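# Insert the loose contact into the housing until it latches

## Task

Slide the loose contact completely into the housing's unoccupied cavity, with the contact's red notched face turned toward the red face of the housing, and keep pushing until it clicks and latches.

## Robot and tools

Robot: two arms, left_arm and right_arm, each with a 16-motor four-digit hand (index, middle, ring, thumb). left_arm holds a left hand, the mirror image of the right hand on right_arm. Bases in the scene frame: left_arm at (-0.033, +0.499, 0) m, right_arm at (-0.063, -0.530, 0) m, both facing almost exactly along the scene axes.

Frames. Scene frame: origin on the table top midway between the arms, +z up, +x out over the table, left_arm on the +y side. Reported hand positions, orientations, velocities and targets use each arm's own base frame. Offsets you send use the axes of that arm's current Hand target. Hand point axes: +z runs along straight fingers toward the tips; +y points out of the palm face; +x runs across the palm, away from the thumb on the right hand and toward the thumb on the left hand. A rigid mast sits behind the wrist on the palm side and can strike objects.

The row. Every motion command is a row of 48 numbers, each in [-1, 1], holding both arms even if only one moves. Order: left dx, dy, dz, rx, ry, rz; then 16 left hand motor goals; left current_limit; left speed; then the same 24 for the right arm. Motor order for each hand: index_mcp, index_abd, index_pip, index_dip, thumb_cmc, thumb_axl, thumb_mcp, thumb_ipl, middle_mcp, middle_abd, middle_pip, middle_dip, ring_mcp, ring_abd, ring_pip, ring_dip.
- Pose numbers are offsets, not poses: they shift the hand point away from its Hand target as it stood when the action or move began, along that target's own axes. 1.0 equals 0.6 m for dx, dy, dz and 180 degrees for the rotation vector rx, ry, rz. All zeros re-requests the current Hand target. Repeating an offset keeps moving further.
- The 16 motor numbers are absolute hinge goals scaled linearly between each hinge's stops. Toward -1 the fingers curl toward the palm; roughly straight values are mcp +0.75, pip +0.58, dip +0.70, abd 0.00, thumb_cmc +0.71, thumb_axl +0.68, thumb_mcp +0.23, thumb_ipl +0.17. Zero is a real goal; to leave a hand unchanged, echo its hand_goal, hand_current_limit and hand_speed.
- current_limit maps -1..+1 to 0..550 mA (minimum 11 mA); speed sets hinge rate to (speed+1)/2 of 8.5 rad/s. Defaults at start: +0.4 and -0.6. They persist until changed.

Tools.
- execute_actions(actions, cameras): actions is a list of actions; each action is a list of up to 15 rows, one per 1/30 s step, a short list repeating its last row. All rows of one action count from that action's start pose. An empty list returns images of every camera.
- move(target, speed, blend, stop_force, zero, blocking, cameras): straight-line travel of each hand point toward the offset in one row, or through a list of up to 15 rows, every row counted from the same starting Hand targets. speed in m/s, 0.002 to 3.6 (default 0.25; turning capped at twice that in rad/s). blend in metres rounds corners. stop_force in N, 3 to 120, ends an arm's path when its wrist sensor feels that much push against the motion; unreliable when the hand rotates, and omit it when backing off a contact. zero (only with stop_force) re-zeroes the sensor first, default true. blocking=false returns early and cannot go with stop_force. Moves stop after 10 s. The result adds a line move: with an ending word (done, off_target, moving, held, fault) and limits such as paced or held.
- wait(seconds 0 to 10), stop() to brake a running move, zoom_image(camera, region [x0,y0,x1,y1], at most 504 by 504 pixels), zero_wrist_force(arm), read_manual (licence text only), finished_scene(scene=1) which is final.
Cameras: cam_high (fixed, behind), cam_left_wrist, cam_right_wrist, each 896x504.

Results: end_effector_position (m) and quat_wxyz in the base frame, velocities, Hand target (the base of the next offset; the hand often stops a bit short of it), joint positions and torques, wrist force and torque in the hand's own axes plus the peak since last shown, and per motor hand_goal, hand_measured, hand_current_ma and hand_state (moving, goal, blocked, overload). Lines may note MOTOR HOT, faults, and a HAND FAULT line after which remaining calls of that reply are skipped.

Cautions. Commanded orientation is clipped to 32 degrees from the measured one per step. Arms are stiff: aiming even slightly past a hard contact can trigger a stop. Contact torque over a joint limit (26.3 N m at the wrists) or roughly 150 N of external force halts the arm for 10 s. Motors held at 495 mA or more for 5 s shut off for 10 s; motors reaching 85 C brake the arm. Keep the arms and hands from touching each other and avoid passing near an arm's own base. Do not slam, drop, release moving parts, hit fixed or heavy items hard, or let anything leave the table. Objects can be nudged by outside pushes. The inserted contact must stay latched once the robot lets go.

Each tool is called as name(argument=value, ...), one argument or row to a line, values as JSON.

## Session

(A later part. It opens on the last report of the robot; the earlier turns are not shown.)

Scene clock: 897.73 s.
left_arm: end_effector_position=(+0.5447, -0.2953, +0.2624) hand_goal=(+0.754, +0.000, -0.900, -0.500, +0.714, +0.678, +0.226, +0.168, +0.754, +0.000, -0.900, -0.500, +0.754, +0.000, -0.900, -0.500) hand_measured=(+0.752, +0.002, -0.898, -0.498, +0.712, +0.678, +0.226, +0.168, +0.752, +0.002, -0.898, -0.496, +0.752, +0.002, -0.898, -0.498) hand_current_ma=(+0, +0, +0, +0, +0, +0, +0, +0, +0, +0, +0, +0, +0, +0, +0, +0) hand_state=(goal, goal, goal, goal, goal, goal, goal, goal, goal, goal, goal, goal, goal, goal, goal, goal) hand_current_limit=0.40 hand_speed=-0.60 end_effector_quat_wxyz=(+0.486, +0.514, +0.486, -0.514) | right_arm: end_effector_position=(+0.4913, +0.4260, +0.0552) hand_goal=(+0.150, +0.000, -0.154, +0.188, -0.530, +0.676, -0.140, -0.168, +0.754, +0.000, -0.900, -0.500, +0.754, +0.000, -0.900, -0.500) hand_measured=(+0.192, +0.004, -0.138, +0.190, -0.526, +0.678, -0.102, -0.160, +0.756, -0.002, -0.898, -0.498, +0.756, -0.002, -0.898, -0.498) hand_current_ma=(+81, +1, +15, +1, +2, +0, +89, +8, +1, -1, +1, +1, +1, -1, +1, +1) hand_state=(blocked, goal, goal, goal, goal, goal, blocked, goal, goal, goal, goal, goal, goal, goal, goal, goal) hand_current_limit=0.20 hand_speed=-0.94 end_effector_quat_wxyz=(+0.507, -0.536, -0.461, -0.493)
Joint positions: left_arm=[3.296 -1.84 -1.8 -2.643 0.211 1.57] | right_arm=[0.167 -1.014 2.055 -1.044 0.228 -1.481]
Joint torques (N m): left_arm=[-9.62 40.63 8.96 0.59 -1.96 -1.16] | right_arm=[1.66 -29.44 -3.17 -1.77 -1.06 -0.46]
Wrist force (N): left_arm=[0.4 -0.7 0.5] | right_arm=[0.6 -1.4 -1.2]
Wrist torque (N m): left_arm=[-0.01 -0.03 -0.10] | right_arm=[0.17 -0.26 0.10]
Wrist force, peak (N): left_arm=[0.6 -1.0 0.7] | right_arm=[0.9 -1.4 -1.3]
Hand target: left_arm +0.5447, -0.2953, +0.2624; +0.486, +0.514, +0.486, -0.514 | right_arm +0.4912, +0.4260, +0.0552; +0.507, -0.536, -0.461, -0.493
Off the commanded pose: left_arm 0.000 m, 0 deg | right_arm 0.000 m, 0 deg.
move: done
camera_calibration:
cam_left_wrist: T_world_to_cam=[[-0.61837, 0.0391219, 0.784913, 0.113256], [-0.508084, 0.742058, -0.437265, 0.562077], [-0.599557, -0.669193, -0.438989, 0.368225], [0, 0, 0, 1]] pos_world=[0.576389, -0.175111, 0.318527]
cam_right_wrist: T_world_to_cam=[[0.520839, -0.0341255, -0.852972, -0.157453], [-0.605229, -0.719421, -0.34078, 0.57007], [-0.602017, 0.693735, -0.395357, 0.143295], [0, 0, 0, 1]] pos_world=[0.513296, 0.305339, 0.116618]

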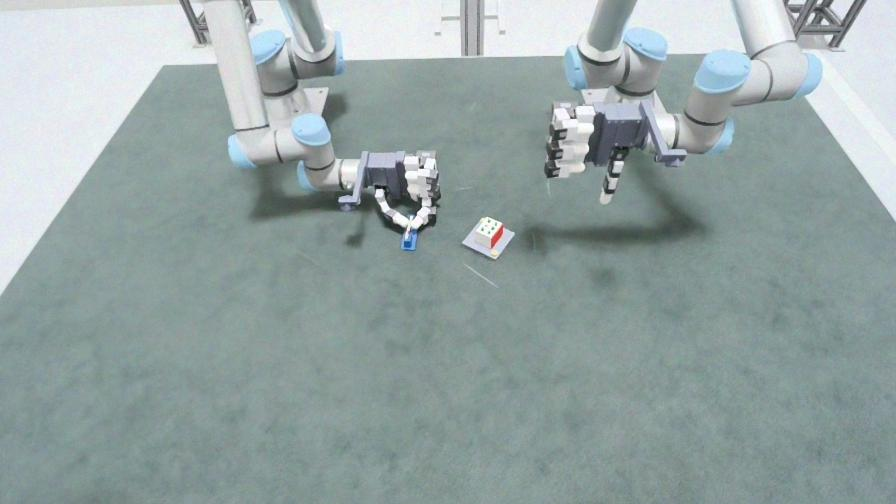

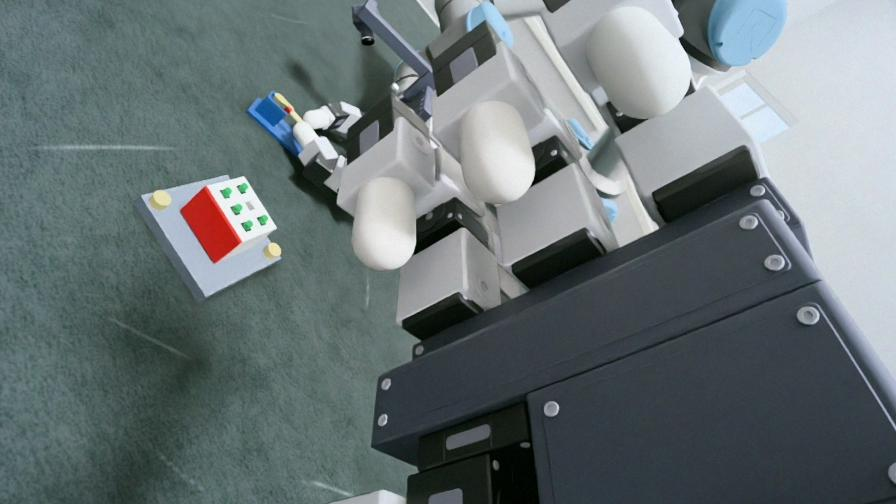

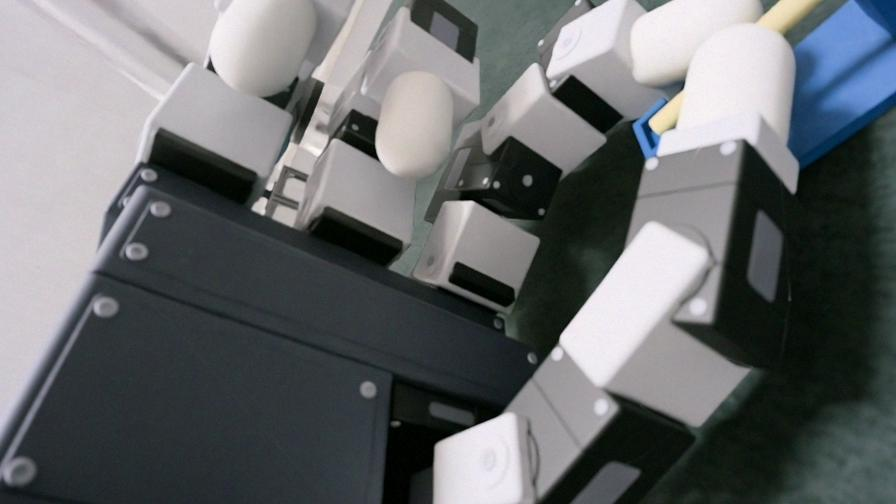

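move(
  target=[0,0,0,0,0,0,0.754,0,-0.9,-0.5,0.714,0.678,0.226,0.168,0.754,0,-0.9,-0.5,0.754,0,-0.9,-0.5,0.4,-0.6,0,0,0,0,0,0,0.0548,0,-0.1533,0.1884,-0.53,0.6766,-0.1753,-0.1676,0.754,0,-0.9,-0.5,0.754,0,-0.9,-0.5,0.3,-0.94],
  speed=0.02,
  cameras=["cam_left_wrist", "cam_right_wrist"],
)

zoom_image(
  camera="cam_left_wrist",
  region=[220, 60, 380, 180],
)

zoom_image(
  camera="cam_right_wrist",
  region=[560, 0, 896, 190],
)

Scene clock: 914.33 s.
left_arm: end_effector_position=(+0.5447, -0.2953, +0.2624) hand_goal=(+0.754, +0.000, -0.900, -0.500, +0.714, +0.678, +0.226, +0.168, +0.754, +0.000, -0.900, -0.500, +0.754, +0.000, -0.900, -0.500) hand_measured=(+0.752, +0.002, -0.898, -0.498, +0.712, +0.678, +0.226, +0.168, +0.752, +0.002, -0.898, -0.496, +0.752, +0.002, -0.898, -0.498) hand_current_ma=(+0, +0, +0, +0, +0, +0, +0, +0, +0, +0, +0, +0, +0, +0, +0, +0) hand_state=(goal, goal, goal, goal, goal, goal, goal, goal, goal, goal, goal, goal, goal, goal, goal, goal) hand_current_limit=0.40 hand_speed=-0.60 end_effector_quat_wxyz=(+0.486, +0.514, +0.486, -0.514) | right_arm: end_effector_position=(+0.4912, +0.4260, +0.0552) hand_goal=(+0.054, +0.000, -0.154, +0.188, -0.530, +0.676, -0.176, -0.168, +0.754, +0.000, -0.900, -0.500, +0.754, +0.000, -0.900, -0.500) hand_measured=(+0.178, +0.002, -0.120, +0.198, -0.538, +0.672, -0.126, -0.158, +0.756, -0.002, -0.898, -0.498, +0.756, -0.002, -0.898, -0.498) hand_current_ma=(+357, +1, +53, +8, -6, -3, +137, +13, +1, -1, +1, +1, +1, -1, +1, +1) hand_state=(blocked, goal, blocked, goal, goal, goal, blocked, goal, goal, goal, goal, goal, goal, goal, goal, goal) hand_current_limit=0.30 hand_speed=-0.94 end_effector_quat_wxyz=(+0.507, -0.536, -0.461, -0.493)
Joint positions: left_arm=[3.296 -1.84 -1.8 -2.643 0.211 1.57] | right_arm=[0.167 -1.014 2.055 -1.044 0.228 -1.481]
Joint torques (N m): left_arm=[-9.9 40.48 8.98 0.31 -2.29 -0.96] | right_arm=[-1.26 -39.69 -4.19 0.94 -1.38 1.03]
Wrist force (N): left_arm=[0.5 -0.9 0.4] | right_arm=[1.4 -1.6 -0.8]
Wrist torque (N m): left_arm=[-0.03 -0.05 -0.09] | right_arm=[0.23 -0.25 0.09]
Wrist force, peak (N): left_arm=[0.3 -1.2 0.7] | right_arm=[1.8 -1.8 -0.9]
Hand target: left_arm +0.5447, -0.2953, +0.2624; +0.486, +0.514, +0.486, -0.514 | right_arm +0.4912, +0.4260, +0.0552; +0.507, -0.536, -0.461, -0.493
Off the commanded pose: left_arm 0.000 m, 0 deg | right_arm 0.000 m, 0 deg.
move: done
camera_calibration:
cam_left_wrist: T_world_to_cam=[[-0.61837, 0.0391219, 0.784913, 0.113256], [-0.508084, 0.742058, -0.437265, 0.562077], [-0.599557, -0.669193, -0.438989, 0.368225], [0, 0, 0, 1]] pos_world=[0.576389, -0.175111, 0.318527]
cam_right_wrist: T_world_to_cam=[[0.520736, -0.0341284, -0.853036, -0.157391], [-0.605294, -0.719395, -0.34072, 0.570088], [-0.602042, 0.693762, -0.395272, 0.143289], [0, 0, 0, 1]] pos_world=[0.513296, 0.305339, 0.116619]
Images, in order (width x height): cam_left_wrist 896x504, cam_right_wrist 896x504.

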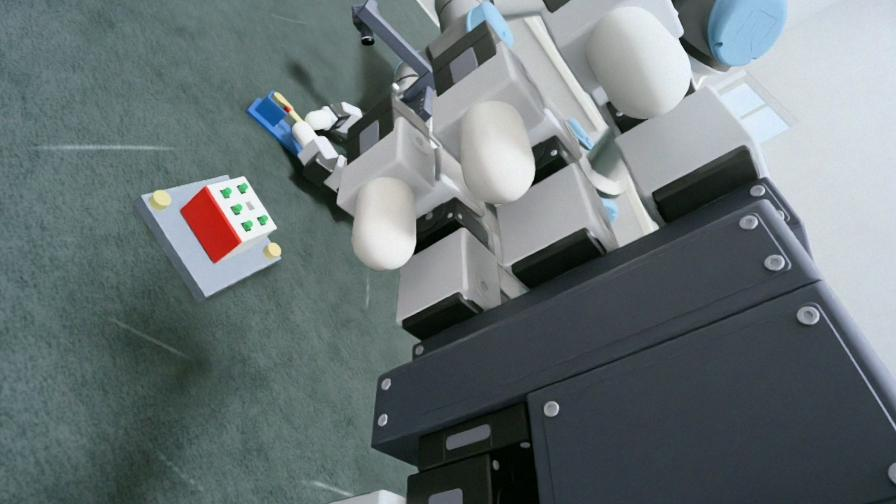

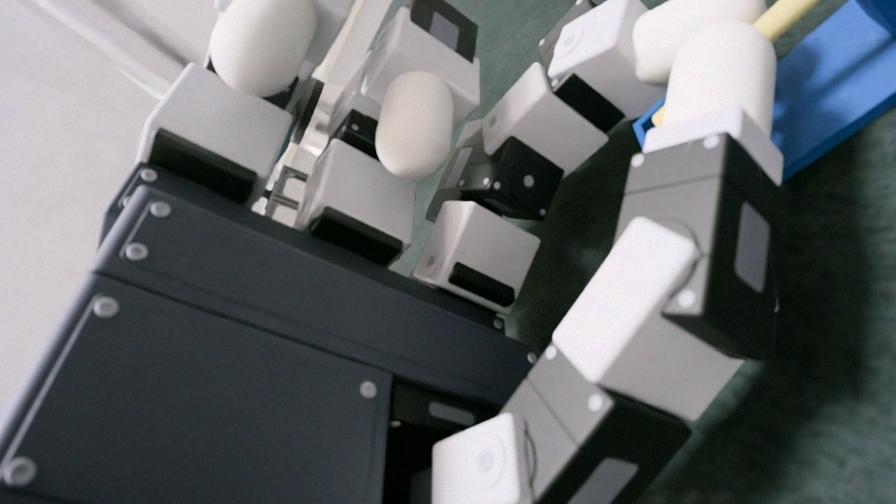

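Scaled by 3.150 from the camera's 896x504 image, which has a finer 1280x720 frame.

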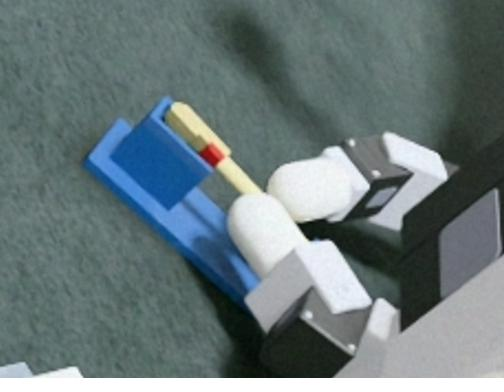

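Scaled by 1.500 from the camera's 896x504 image, which has a finer 1280x720 frame.

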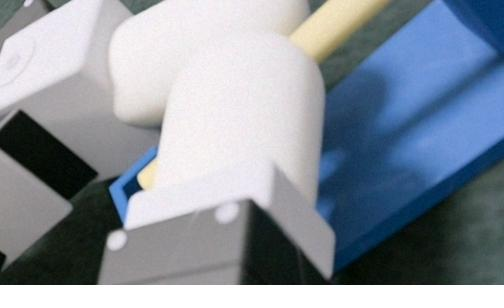

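execute_actions(
  actions=[],
  cameras=["cam_high", "cam_left_wrist"],
)

zoom_image(
  camera="cam_high",
  region=[390, 205, 440, 255],
)

zoom_image(
  camera="cam_left_wrist",
  region=[240, 80, 340, 160],
)

Scene clock: 924.20 s.
left_arm: end_effector_position=(+0.5447, -0.2953, +0.2624) hand_goal=(+0.754, +0.000, -0.900, -0.500, +0.714, +0.678, +0.226, +0.168, +0.754, +0.000, -0.900, -0.500, +0.754, +0.000, -0.900, -0.500) hand_measured=(+0.752, +0.002, -0.898, -0.498, +0.712, +0.678, +0.226, +0.168, +0.752, +0.002, -0.898, -0.496, +0.752, +0.002, -0.898, -0.498) hand_current_ma=(+0, +0, +0, +0, +0, +0, +0, +0, +0, +0, +0, +0, +0, +0, +0, +0) hand_state=(goal, goal, goal, goal, goal, goal, goal, goal, goal, goal, goal, goal, goal, goal, goal, goal) hand_current_limit=0.40 hand_speed=-0.60 end_effector_quat_wxyz=(+0.486, +0.514, +0.486, -0.514) | right_arm: end_effector_position=(+0.4912, +0.4260, +0.0552) hand_goal=(+0.054, +0.000, -0.154, +0.188, -0.530, +0.676, -0.176, -0.168, +0.754, +0.000, -0.900, -0.500, +0.754, +0.000, -0.900, -0.500) hand_measured=(+0.176, +0.002, -0.120, +0.198, -0.538, +0.672, -0.126, -0.158, +0.756, -0.002, -0.898, -0.498, +0.756, -0.002, -0.898, -0.498) hand_current_ma=(+358, +1, +53, +8, -6, -3, +137, +13, +1, -1, +1, +1, +1, -1, +1, +1) hand_state=(blocked, goal, blocked, goal, goal, goal, blocked, goal, goal, goal, goal, goal, goal, goal, goal, goal) hand_current_limit=0.30 hand_speed=-0.94 end_effector_quat_wxyz=(+0.507, -0.536, -0.461, -0.493)
Joint positions: left_arm=[3.296 -1.84 -1.8 -2.643 0.211 1.57] | right_arm=[0.167 -1.014 2.055 -1.044 0.228 -1.481]
Joint velocities: within noise
Joint torques (N m): left_arm=[-9.42 40.2 9.39 0.21 -2.08 -1.19] | right_arm=[-4.84 -38.37 -5.03 1.04 -1.53 0.65]
Motor temperatures (°C): left_arm=[34 35 32 38 45 38] | right_arm=[32 32 36 31 37 35]
Wrist force (N): left_arm=[0.6 -0.8 0.6] | right_arm=[1.7 -1.8 -1.0]
Wrist torque (N m): left_arm=[-0.04 -0.05 -0.08] | right_arm=[0.21 -0.28 0.11]
Wrist force, peak (N): left_arm=[0.5 -1.2 0.5] | right_arm=[1.6 -2.1 -0.8]
Hand target: left_arm +0.5447, -0.2953, +0.2624; +0.486, +0.514, +0.486, -0.514 | right_arm +0.4912, +0.4260, +0.0552; +0.507, -0.536, -0.461, -0.493
Off the commanded pose: left_arm 0.000 m, 0 deg | right_arm 0.000 m, 0 deg.
camera_calibration:
cam_left_wrist: T_world_to_cam=[[-0.61837, 0.0391219, 0.784913, 0.113256], [-0.508084, 0.742058, -0.437265, 0.562077], [-0.599557, -0.669193, -0.438989, 0.368225], [0, 0, 0, 1]] pos_world=[0.576389, -0.175111, 0.318527]
Images, in order (width x height): cam_high 896x504, cam_left_wrist 896x504.

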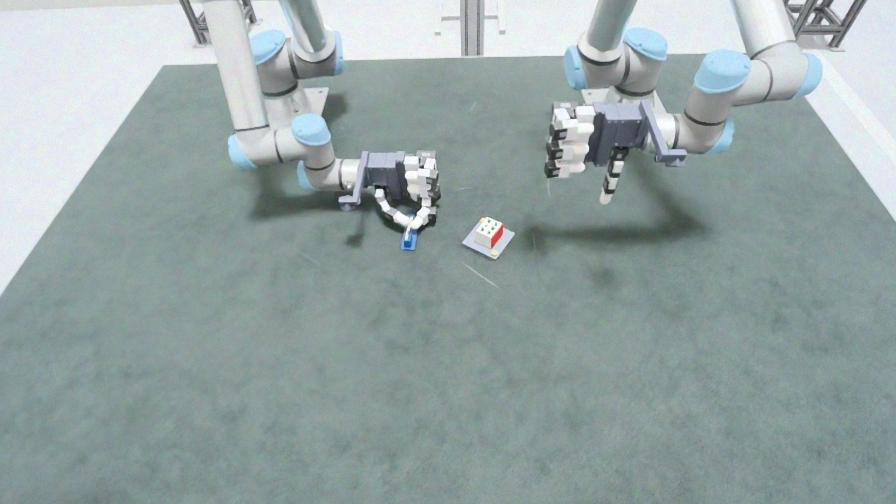

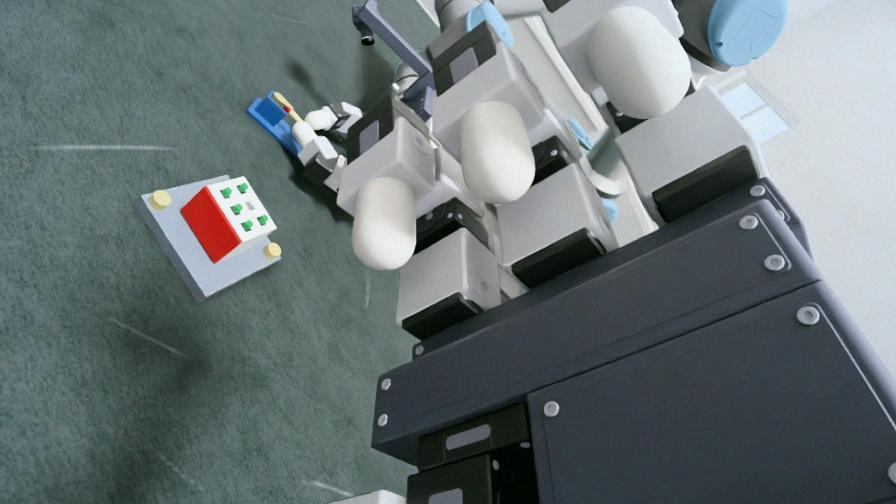

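Scaled by 10.080 from the camera's 896x504 image, which has a finer 1280x720 frame.

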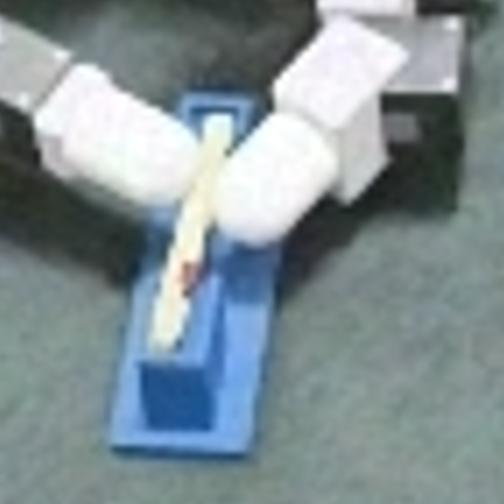

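Scaled by 5.040 from the camera's 896x504 image, which has a finer 1280x720 frame.

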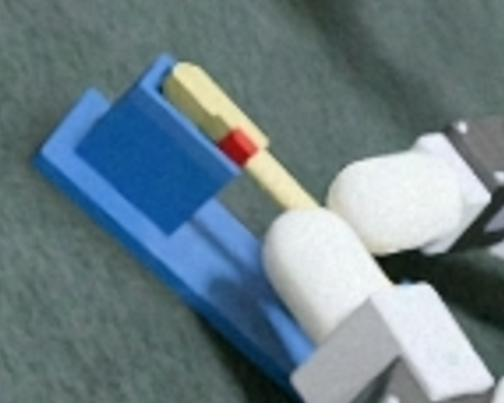

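move(
  target=[
    [0,0,0,0,0,0,0.754,0,-0.9,-0.5,0.714,0.678,0.226,0.168,0.754,0,-0.9,-0.5,0.754,0,-0.9,-0.5,0.4,-0.6,0,0,0,0,0,0,0.3151,0,-0.2745,0.2377,-0.49,0.6766,-0.0449,-0.2076,0.754,0,-0.9,-0.5,0.754,0,-0.9,-0.5,0.2,-0.9],
    [0,0,0,0,0,0,0.754,0,-0.9,-0.5,0.714,0.678,0.226,0.168,0.754,0,-0.9,-0.5,0.754,0,-0.9,-0.5,0.4,-0.6,-0.0025,0.0002,0,0,0,0,0.2740,0,-0.2745,0.2377,-0.49,0.6766,-0.0674,-0.2076,0.754,0,-0.9,-0.5,0.754,0,-0.9,-0.5,0.2,-0.94],
  ],
  speed=0.02,
  cameras=["cam_high", "cam_left_wrist", "cam_right_wrist"],
)

zoom_image(
  camera="cam_high",
  region=[390, 205, 440, 255],
)

zoom_image(
  camera="cam_left_wrist",
  region=[240, 80, 340, 160],
)

zoom_image(
  camera="cam_right_wrist",
  region=[560, 0, 896, 190],
)

Scene clock: 961.37 s.
left_arm: end_effector_position=(+0.5447, -0.2953, +0.2624) hand_goal=(+0.754, +0.000, -0.900, -0.500, +0.714, +0.678, +0.226, +0.168, +0.754, +0.000, -0.900, -0.500, +0.754, +0.000, -0.900, -0.500) hand_measured=(+0.752, +0.002, -0.898, -0.498, +0.712, +0.678, +0.226, +0.168, +0.752, +0.002, -0.898, -0.496, +0.752, +0.002, -0.898, -0.498) hand_current_ma=(+0, +0, +0, +0, +0, +0, +0, +0, +0, +0, +0, +0, +0, +0, +0, +0) hand_state=(goal, goal, goal, goal, goal, goal, goal, goal, goal, goal, goal, goal, goal, goal, goal, goal) hand_current_limit=0.40 hand_speed=-0.60 end_effector_quat_wxyz=(+0.486, +0.514, +0.486, -0.514) | right_arm: end_effector_position=(+0.4912, +0.4260, +0.0537) hand_goal=(+0.274, +0.000, -0.274, +0.238, -0.490, +0.676, -0.068, -0.208, +0.754, +0.000, -0.900, -0.500, +0.754, +0.000, -0.900, -0.500) hand_measured=(+0.276, +0.000, -0.272, +0.240, -0.484, +0.676, -0.066, -0.208, +0.756, -0.002, -0.898, -0.498, +0.756, -0.002, -0.898, -0.498) hand_current_ma=(+1, +0, +1, +1, +4, +0, +2, +0, +1, -1, +1, +1, +1, -1, +1, +1) hand_state=(goal, goal, goal, goal, goal, goal, goal, goal, goal, goal, goal, goal, goal, goal, goal, goal) hand_current_limit=0.20 hand_speed=-0.94 end_effector_quat_wxyz=(+0.507, -0.536, -0.461, -0.493)
Joint positions: left_arm=[3.296 -1.84 -1.8 -2.643 0.211 1.57] | right_arm=[0.167 -1.011 2.056 -1.047 0.228 -1.481]
Joint torques (N m): left_arm=[-9.85 39.9 9.18 0.1 -2.03 -1.17] | right_arm=[-4.85 -36.9 -3.67 0.08 -0.92 -1.1]
Wrist force (N): left_arm=[0.6 -0.7 0.6] | right_arm=[0.0 -1.2 -1.4]
Wrist torque (N m): left_arm=[-0.01 -0.05 -0.09] | right_arm=[0.16 -0.26 0.11]
Wrist force, peak (N): left_arm=[0.5 -1.1 0.6] | right_arm=[2.8 -1.3 -1.0]
Hand target: left_arm +0.5447, -0.2953, +0.2624; +0.486, +0.514, +0.486, -0.514 | right_arm +0.4912, +0.4260, +0.0537; +0.507, -0.536, -0.461, -0.493
Off the commanded pose: left_arm 0.000 m, 0 deg | right_arm 0.000 m, 0 deg.
move: done
camera_calibration:
cam_left_wrist: T_world_to_cam=[[-0.61837, 0.0391219, 0.784913, 0.113256], [-0.508084, 0.742058, -0.437265, 0.562077], [-0.599557, -0.669193, -0.438989, 0.368225], [0, 0, 0, 1]] pos_world=[0.576389, -0.175111, 0.318527]
cam_right_wrist: T_world_to_cam=[[0.520736, -0.0341284, -0.853036, -0.158756], [-0.605294, -0.719395, -0.34072, 0.569543], [-0.602042, 0.693762, -0.395272, 0.142657], [0, 0, 0, 1]] pos_world=[0.513296, 0.305339, 0.115019]

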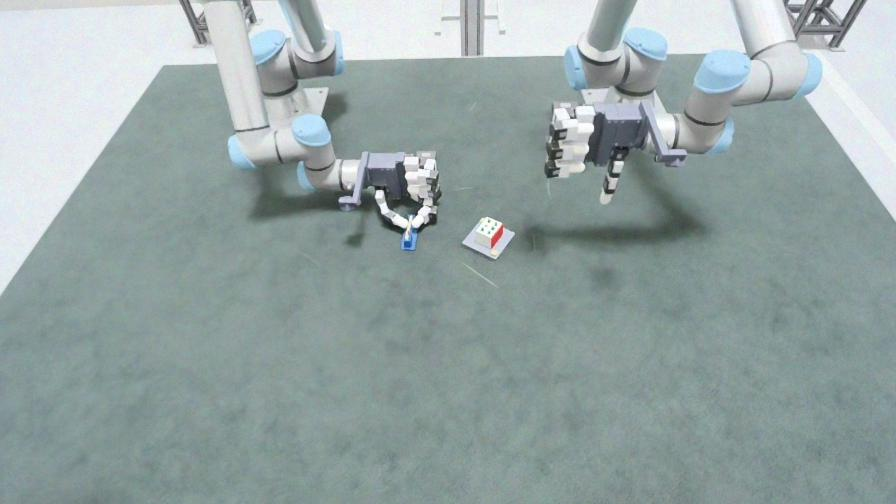

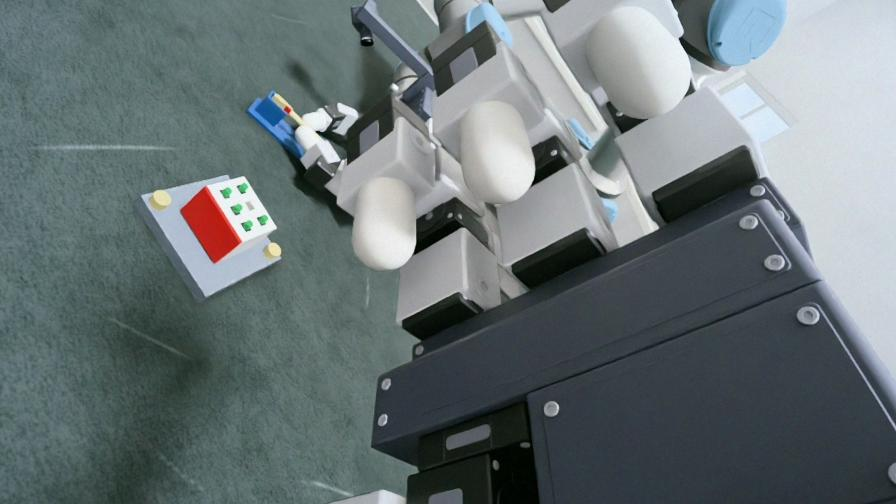

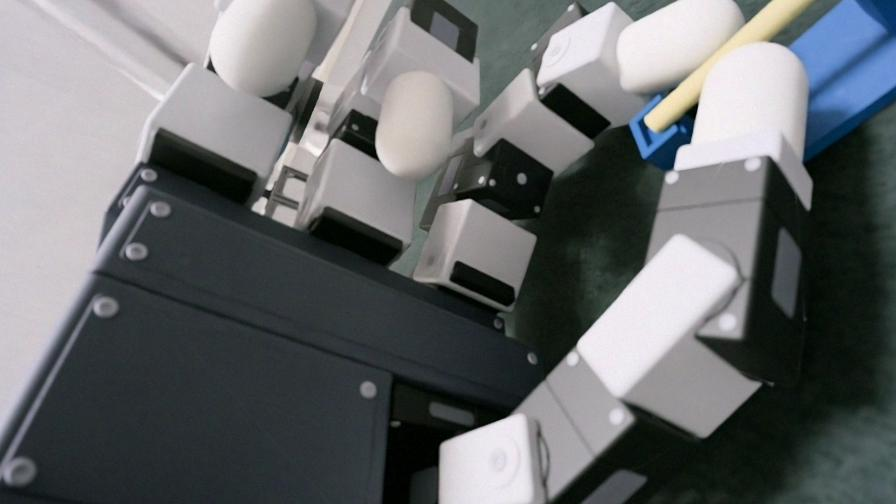

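Scaled by 10.080 from the camera's 896x504 image, which has a finer 1280x720 frame.

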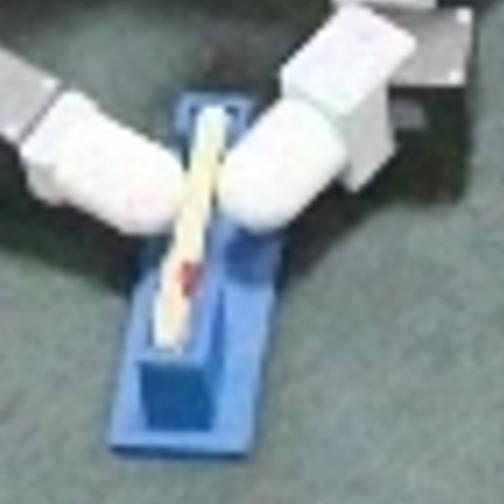

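Scaled by 5.040 from the camera's 896x504 image, which has a finer 1280x720 frame.

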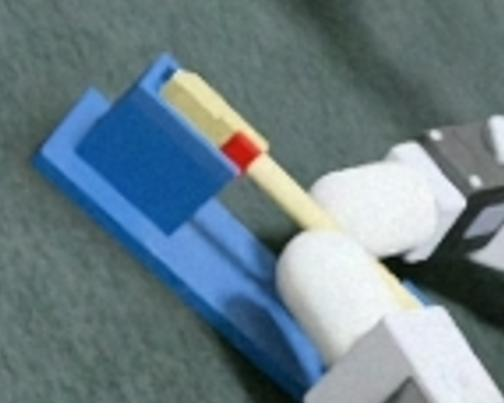

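Scaled by 1.500 from the camera's 896x504 image, which has a finer 1280x720 frame.

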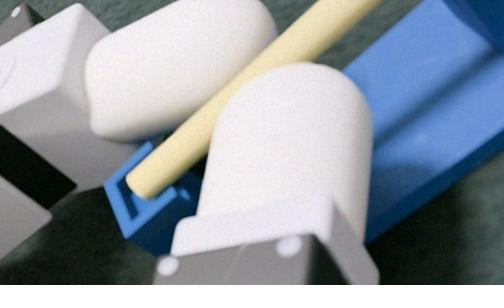

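move(
  target=[0,0,0,0,0,0,0.754,0,-0.9,-0.5,0.714,0.678,0.226,0.168,0.754,0,-0.9,-0.5,0.754,0,-0.9,-0.5,0.4,-0.6,0,0,0,0,0,0,0.1918,0,-0.2745,0.2377,-0.49,0.6766,-0.1461,-0.2076,0.754,0,-0.9,-0.5,0.754,0,-0.9,-0.5,0.2,-0.94],
  speed=0.02,
  cameras=["cam_high", "cam_left_wrist", "cam_right_wrist"],
)

zoom_image(
  camera="cam_high",
  region=[390, 205, 440, 255],
)

zoom_image(
  camera="cam_left_wrist",
  region=[240, 80, 340, 160],
)

zoom_image(
  camera="cam_right_wrist",
  region=[560, 0, 896, 190],
)

Scene clock: 968.43 s.
left_arm: end_effector_position=(+0.5447, -0.2953, +0.2624) hand_goal=(+0.754, +0.000, -0.900, -0.500, +0.714, +0.678, +0.226, +0.168, +0.754, +0.000, -0.900, -0.500, +0.754, +0.000, -0.900, -0.500) hand_measured=(+0.752, +0.002, -0.898, -0.498, +0.712, +0.678, +0.226, +0.168, +0.752, +0.002, -0.898, -0.496, +0.752, +0.002, -0.898, -0.498) hand_current_ma=(+0, +0, +0, +0, +0, +0, +0, +0, +0, +0, +0, +0, +0, +0, +0, +0) hand_state=(goal, goal, goal, goal, goal, goal, goal, goal, goal, goal, goal, goal, goal, goal, goal, goal) hand_current_limit=0.40 hand_speed=-0.60 end_effector_quat_wxyz=(+0.486, +0.514, +0.486, -0.514) | right_arm: end_effector_position=(+0.4912, +0.4260, +0.0537) hand_goal=(+0.192, +0.000, -0.274, +0.238, -0.490, +0.676, -0.146, -0.208, +0.754, +0.000, -0.900, -0.500, +0.754, +0.000, -0.900, -0.500) hand_measured=(+0.260, +0.000, -0.254, +0.244, -0.484, +0.676, -0.092, -0.196, +0.756, -0.002, -0.898, -0.498, +0.756, -0.002, -0.898, -0.498) hand_current_ma=(+162, +0, +25, +3, +4, +0, +158, +17, +1, -1, +1, +1, +1, -1, +1, +1) hand_state=(blocked, goal, blocked, goal, goal, goal, blocked, goal, goal, goal, goal, goal, goal, goal, goal, goal) hand_current_limit=0.20 hand_speed=-0.94 end_effector_quat_wxyz=(+0.507, -0.536, -0.461, -0.493)
Joint positions: left_arm=[3.296 -1.84 -1.8 -2.643 0.211 1.57] | right_arm=[0.167 -1.011 2.056 -1.047 0.228 -1.481]
Joint torques (N m): left_arm=[-9.01 39.66 8.71 -0.2 -2.08 -1.25] | right_arm=[0.85 -39.3 -3.81 0.99 1.53 -0.03]
Wrist force (N): left_arm=[0.3 -0.8 0.6] | right_arm=[0.1 -1.1 -1.4]
Wrist torque (N m): left_arm=[-0.04 0.00 -0.11] | right_arm=[0.15 -0.28 0.12]
Wrist force, peak (N): left_arm=[0.5 -1.1 0.5] | right_arm=[0.1 -1.2 -1.6]
Hand target: left_arm +0.5447, -0.2953, +0.2624; +0.486, +0.514, +0.486, -0.514 | right_arm +0.4912, +0.4260, +0.0537; +0.507, -0.536, -0.461, -0.493
Off the commanded pose: left_arm 0.000 m, 0 deg | right_arm 0.000 m, 0 deg.
move: done
camera_calibration:
cam_left_wrist: T_world_to_cam=[[-0.61837, 0.0391219, 0.784913, 0.113256], [-0.508084, 0.742058, -0.437265, 0.562077], [-0.599557, -0.669193, -0.438989, 0.368225], [0, 0, 0, 1]] pos_world=[0.576389, -0.175111, 0.318527]
cam_right_wrist: T_world_to_cam=[[0.520736, -0.0341284, -0.853036, -0.158671], [-0.605294, -0.719395, -0.34072, 0.569577], [-0.602042, 0.693762, -0.395272, 0.142697], [0, 0, 0, 1]] pos_world=[0.513296, 0.305339, 0.115119]

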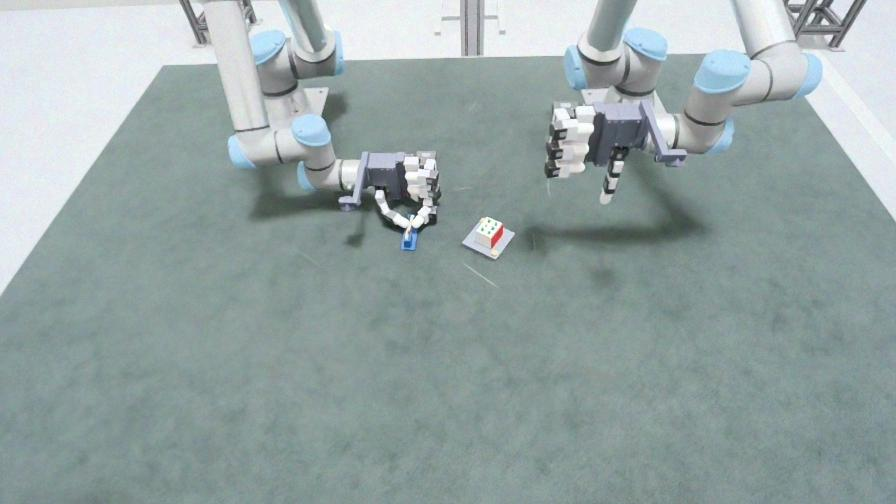

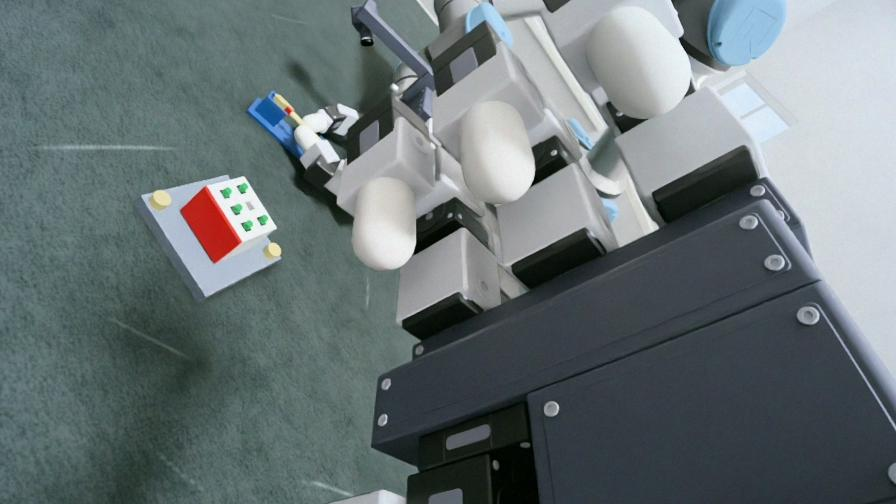

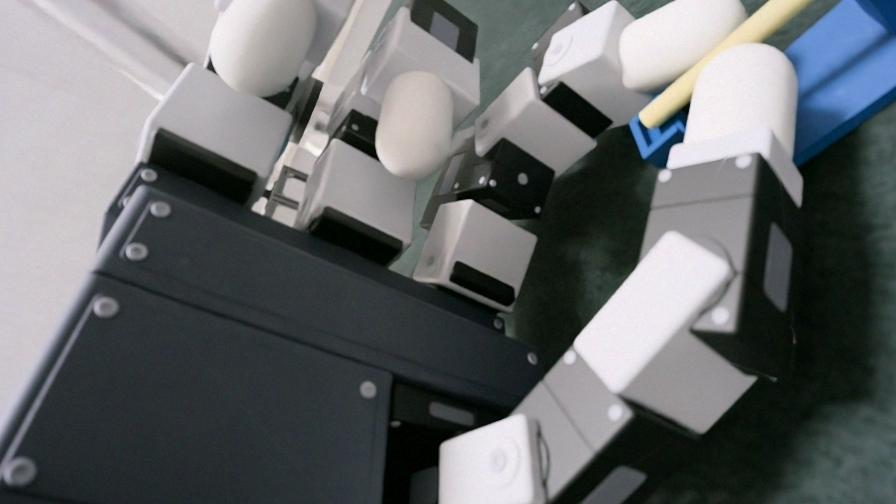

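Scaled by 10.080 from the camera's 896x504 image, which has a finer 1280x720 frame.

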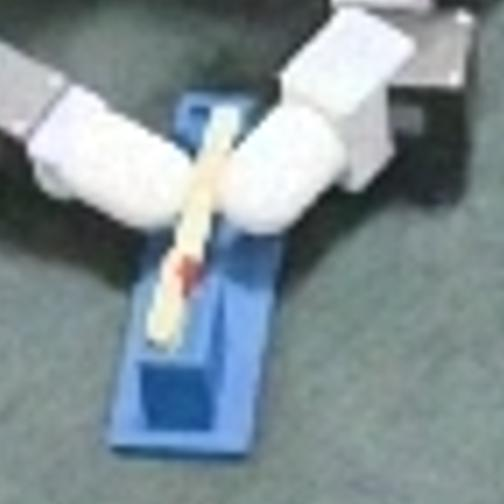

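Scaled by 5.040 from the camera's 896x504 image, which has a finer 1280x720 frame.

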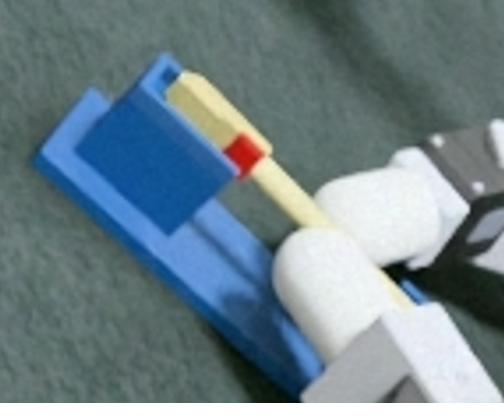

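Scaled by 1.500 from the camera's 896x504 image, which has a finer 1280x720 frame.

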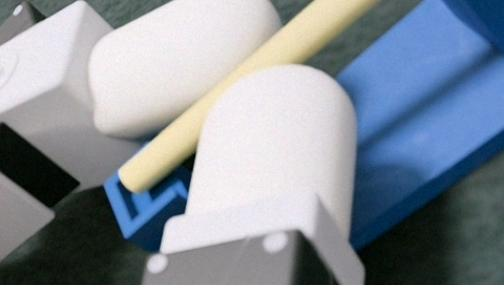

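move(
  target=[0,0,0,0,0,0,0.754,0,-0.9,-0.5,0.714,0.678,0.226,0.168,0.754,0,-0.9,-0.5,0.754,0,-0.9,-0.5,0.4,-0.6,0,0,0,0,0,0,0.130,0,-0.2745,0.2377,-0.49,0.6766,-0.178,-0.2076,0.754,0,-0.9,-0.5,0.754,0,-0.9,-0.5,0.4,-0.94],
  speed=0.02,
  cameras=["cam_high", "cam_left_wrist", "cam_right_wrist"],
)

zoom_image(
  camera="cam_high",
  region=[390, 205, 440, 255],
)

zoom_image(
  camera="cam_left_wrist",
  region=[240, 80, 340, 160],
)

zoom_image(
  camera="cam_right_wrist",
  region=[560, 0, 896, 190],
)

Scene clock: 995.83 s.
left_arm: end_effector_position=(+0.5447, -0.2953, +0.2624) hand_goal=(+0.754, +0.000, -0.900, -0.500, +0.714, +0.678, +0.226, +0.168, +0.754, +0.000, -0.900, -0.500, +0.754, +0.000, -0.900, -0.500) hand_measured=(+0.752, +0.002, -0.898, -0.498, +0.712, +0.678, +0.226, +0.168, +0.752, +0.002, -0.898, -0.496, +0.752, +0.002, -0.898, -0.498) hand_current_ma=(+0, +0, +0, +0, +0, +0, +0, +0, +0, +0, +0, +0, +0, +0, +0, +0) hand_state=(goal, goal, goal, goal, goal, goal, goal, goal, goal, goal, goal, goal, goal, goal, goal, goal) hand_current_limit=0.40 hand_speed=-0.60 end_effector_quat_wxyz=(+0.486, +0.514, +0.486, -0.514) | right_arm: end_effector_position=(+0.4912, +0.4260, +0.0537) hand_goal=(+0.130, +0.000, -0.274, +0.238, -0.490, +0.676, -0.178, -0.208, +0.754, +0.000, -0.900, -0.500, +0.754, +0.000, -0.900, -0.500) hand_measured=(+0.246, +0.000, -0.238, +0.248, -0.484, +0.676, -0.100, -0.190, +0.756, -0.002, -0.898, -0.498, +0.756, -0.002, -0.898, -0.498) hand_current_ma=(+366, +0, +56, +9, +4, +0, +269, +33, +1, -1, +1, +1, +1, -1, +1, +1) hand_state=(blocked, goal, blocked, goal, goal, goal, blocked, goal, goal, goal, goal, goal, goal, goal, goal, goal) hand_current_limit=0.40 hand_speed=-0.94 end_effector_quat_wxyz=(+0.507, -0.536, -0.461, -0.493)
Joint positions: left_arm=[3.296 -1.84 -1.8 -2.643 0.211 1.57] | right_arm=[0.167 -1.011 2.056 -1.047 0.228 -1.481]
Joint torques (N m): left_arm=[-10.47 39.39 9.62 -0.2 -2.06 -0.99] | right_arm=[5.61 -39.82 -5.08 1.13 1.68 0.87]
Wrist force (N): left_arm=[0.4 -0.8 0.5] | right_arm=[0.1 -1.3 -1.6]
Wrist torque (N m): left_arm=[-0.03 -0.02 -0.09] | right_arm=[0.16 -0.28 0.12]
Wrist force, peak (N): left_arm=[0.6 -0.9 0.8] | right_arm=[0.3 -1.3 -1.7]
Hand target: left_arm +0.5447, -0.2953, +0.2624; +0.486, +0.514, +0.486, -0.514 | right_arm +0.4912, +0.4260, +0.0537; +0.507, -0.536, -0.461, -0.493
Off the commanded pose: left_arm 0.000 m, 0 deg | right_arm 0.000 m, 0 deg.
move: done
camera_calibration:
cam_left_wrist: T_world_to_cam=[[-0.61837, 0.0391219, 0.784913, 0.113256], [-0.508084, 0.742058, -0.437265, 0.562077], [-0.599557, -0.669193, -0.438989, 0.368225], [0, 0, 0, 1]] pos_world=[0.576389, -0.175111, 0.318527]
cam_right_wrist: T_world_to_cam=[[0.520736, -0.0341284, -0.853036, -0.158671], [-0.605294, -0.719395, -0.34072, 0.569577], [-0.602042, 0.693762, -0.395272, 0.142697], [0, 0, 0, 1]] pos_world=[0.513296, 0.305339, 0.115119]

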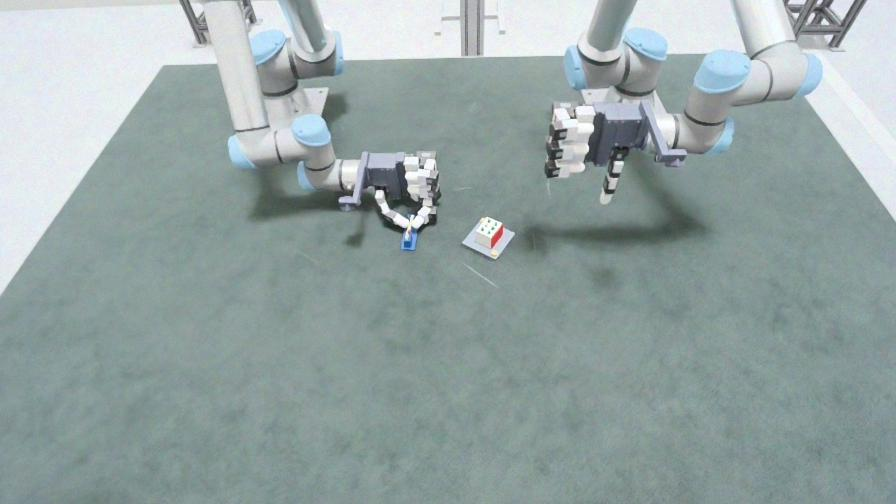

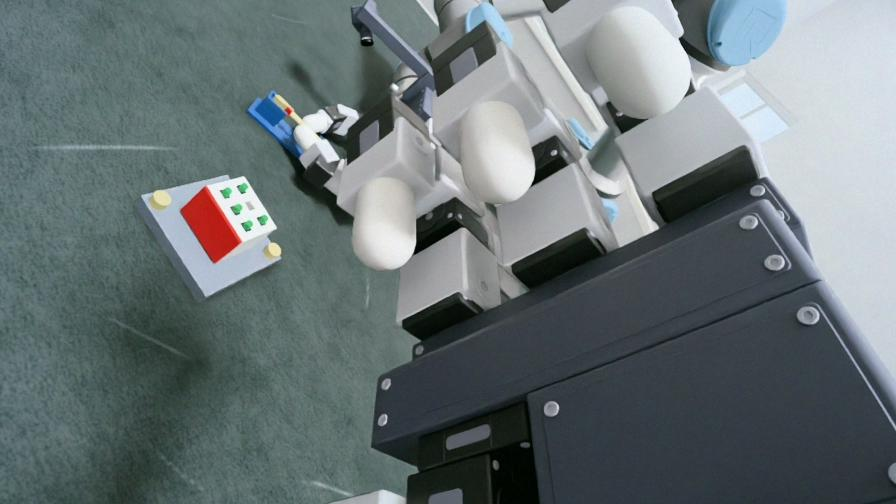

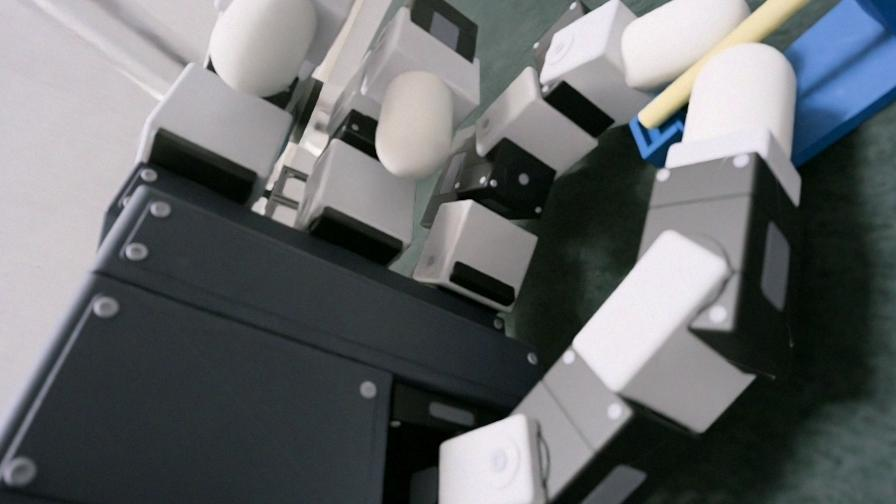

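Scaled by 10.080 from the camera's 896x504 image, which has a finer 1280x720 frame.

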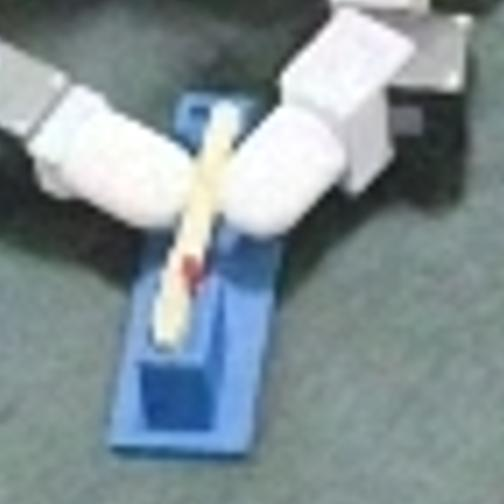

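Scaled by 5.040 from the camera's 896x504 image, which has a finer 1280x720 frame.

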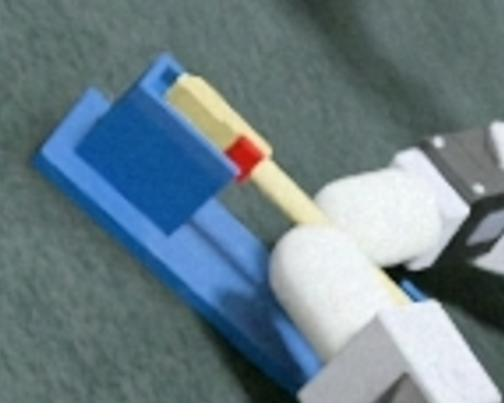

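Scaled by 1.500 from the camera's 896x504 image, which has a finer 1280x720 frame.

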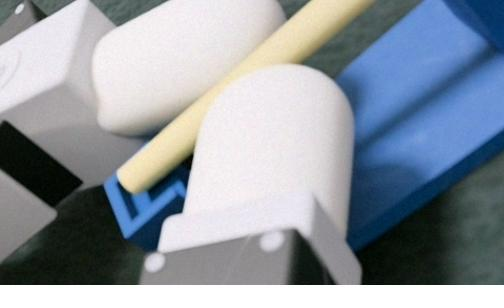

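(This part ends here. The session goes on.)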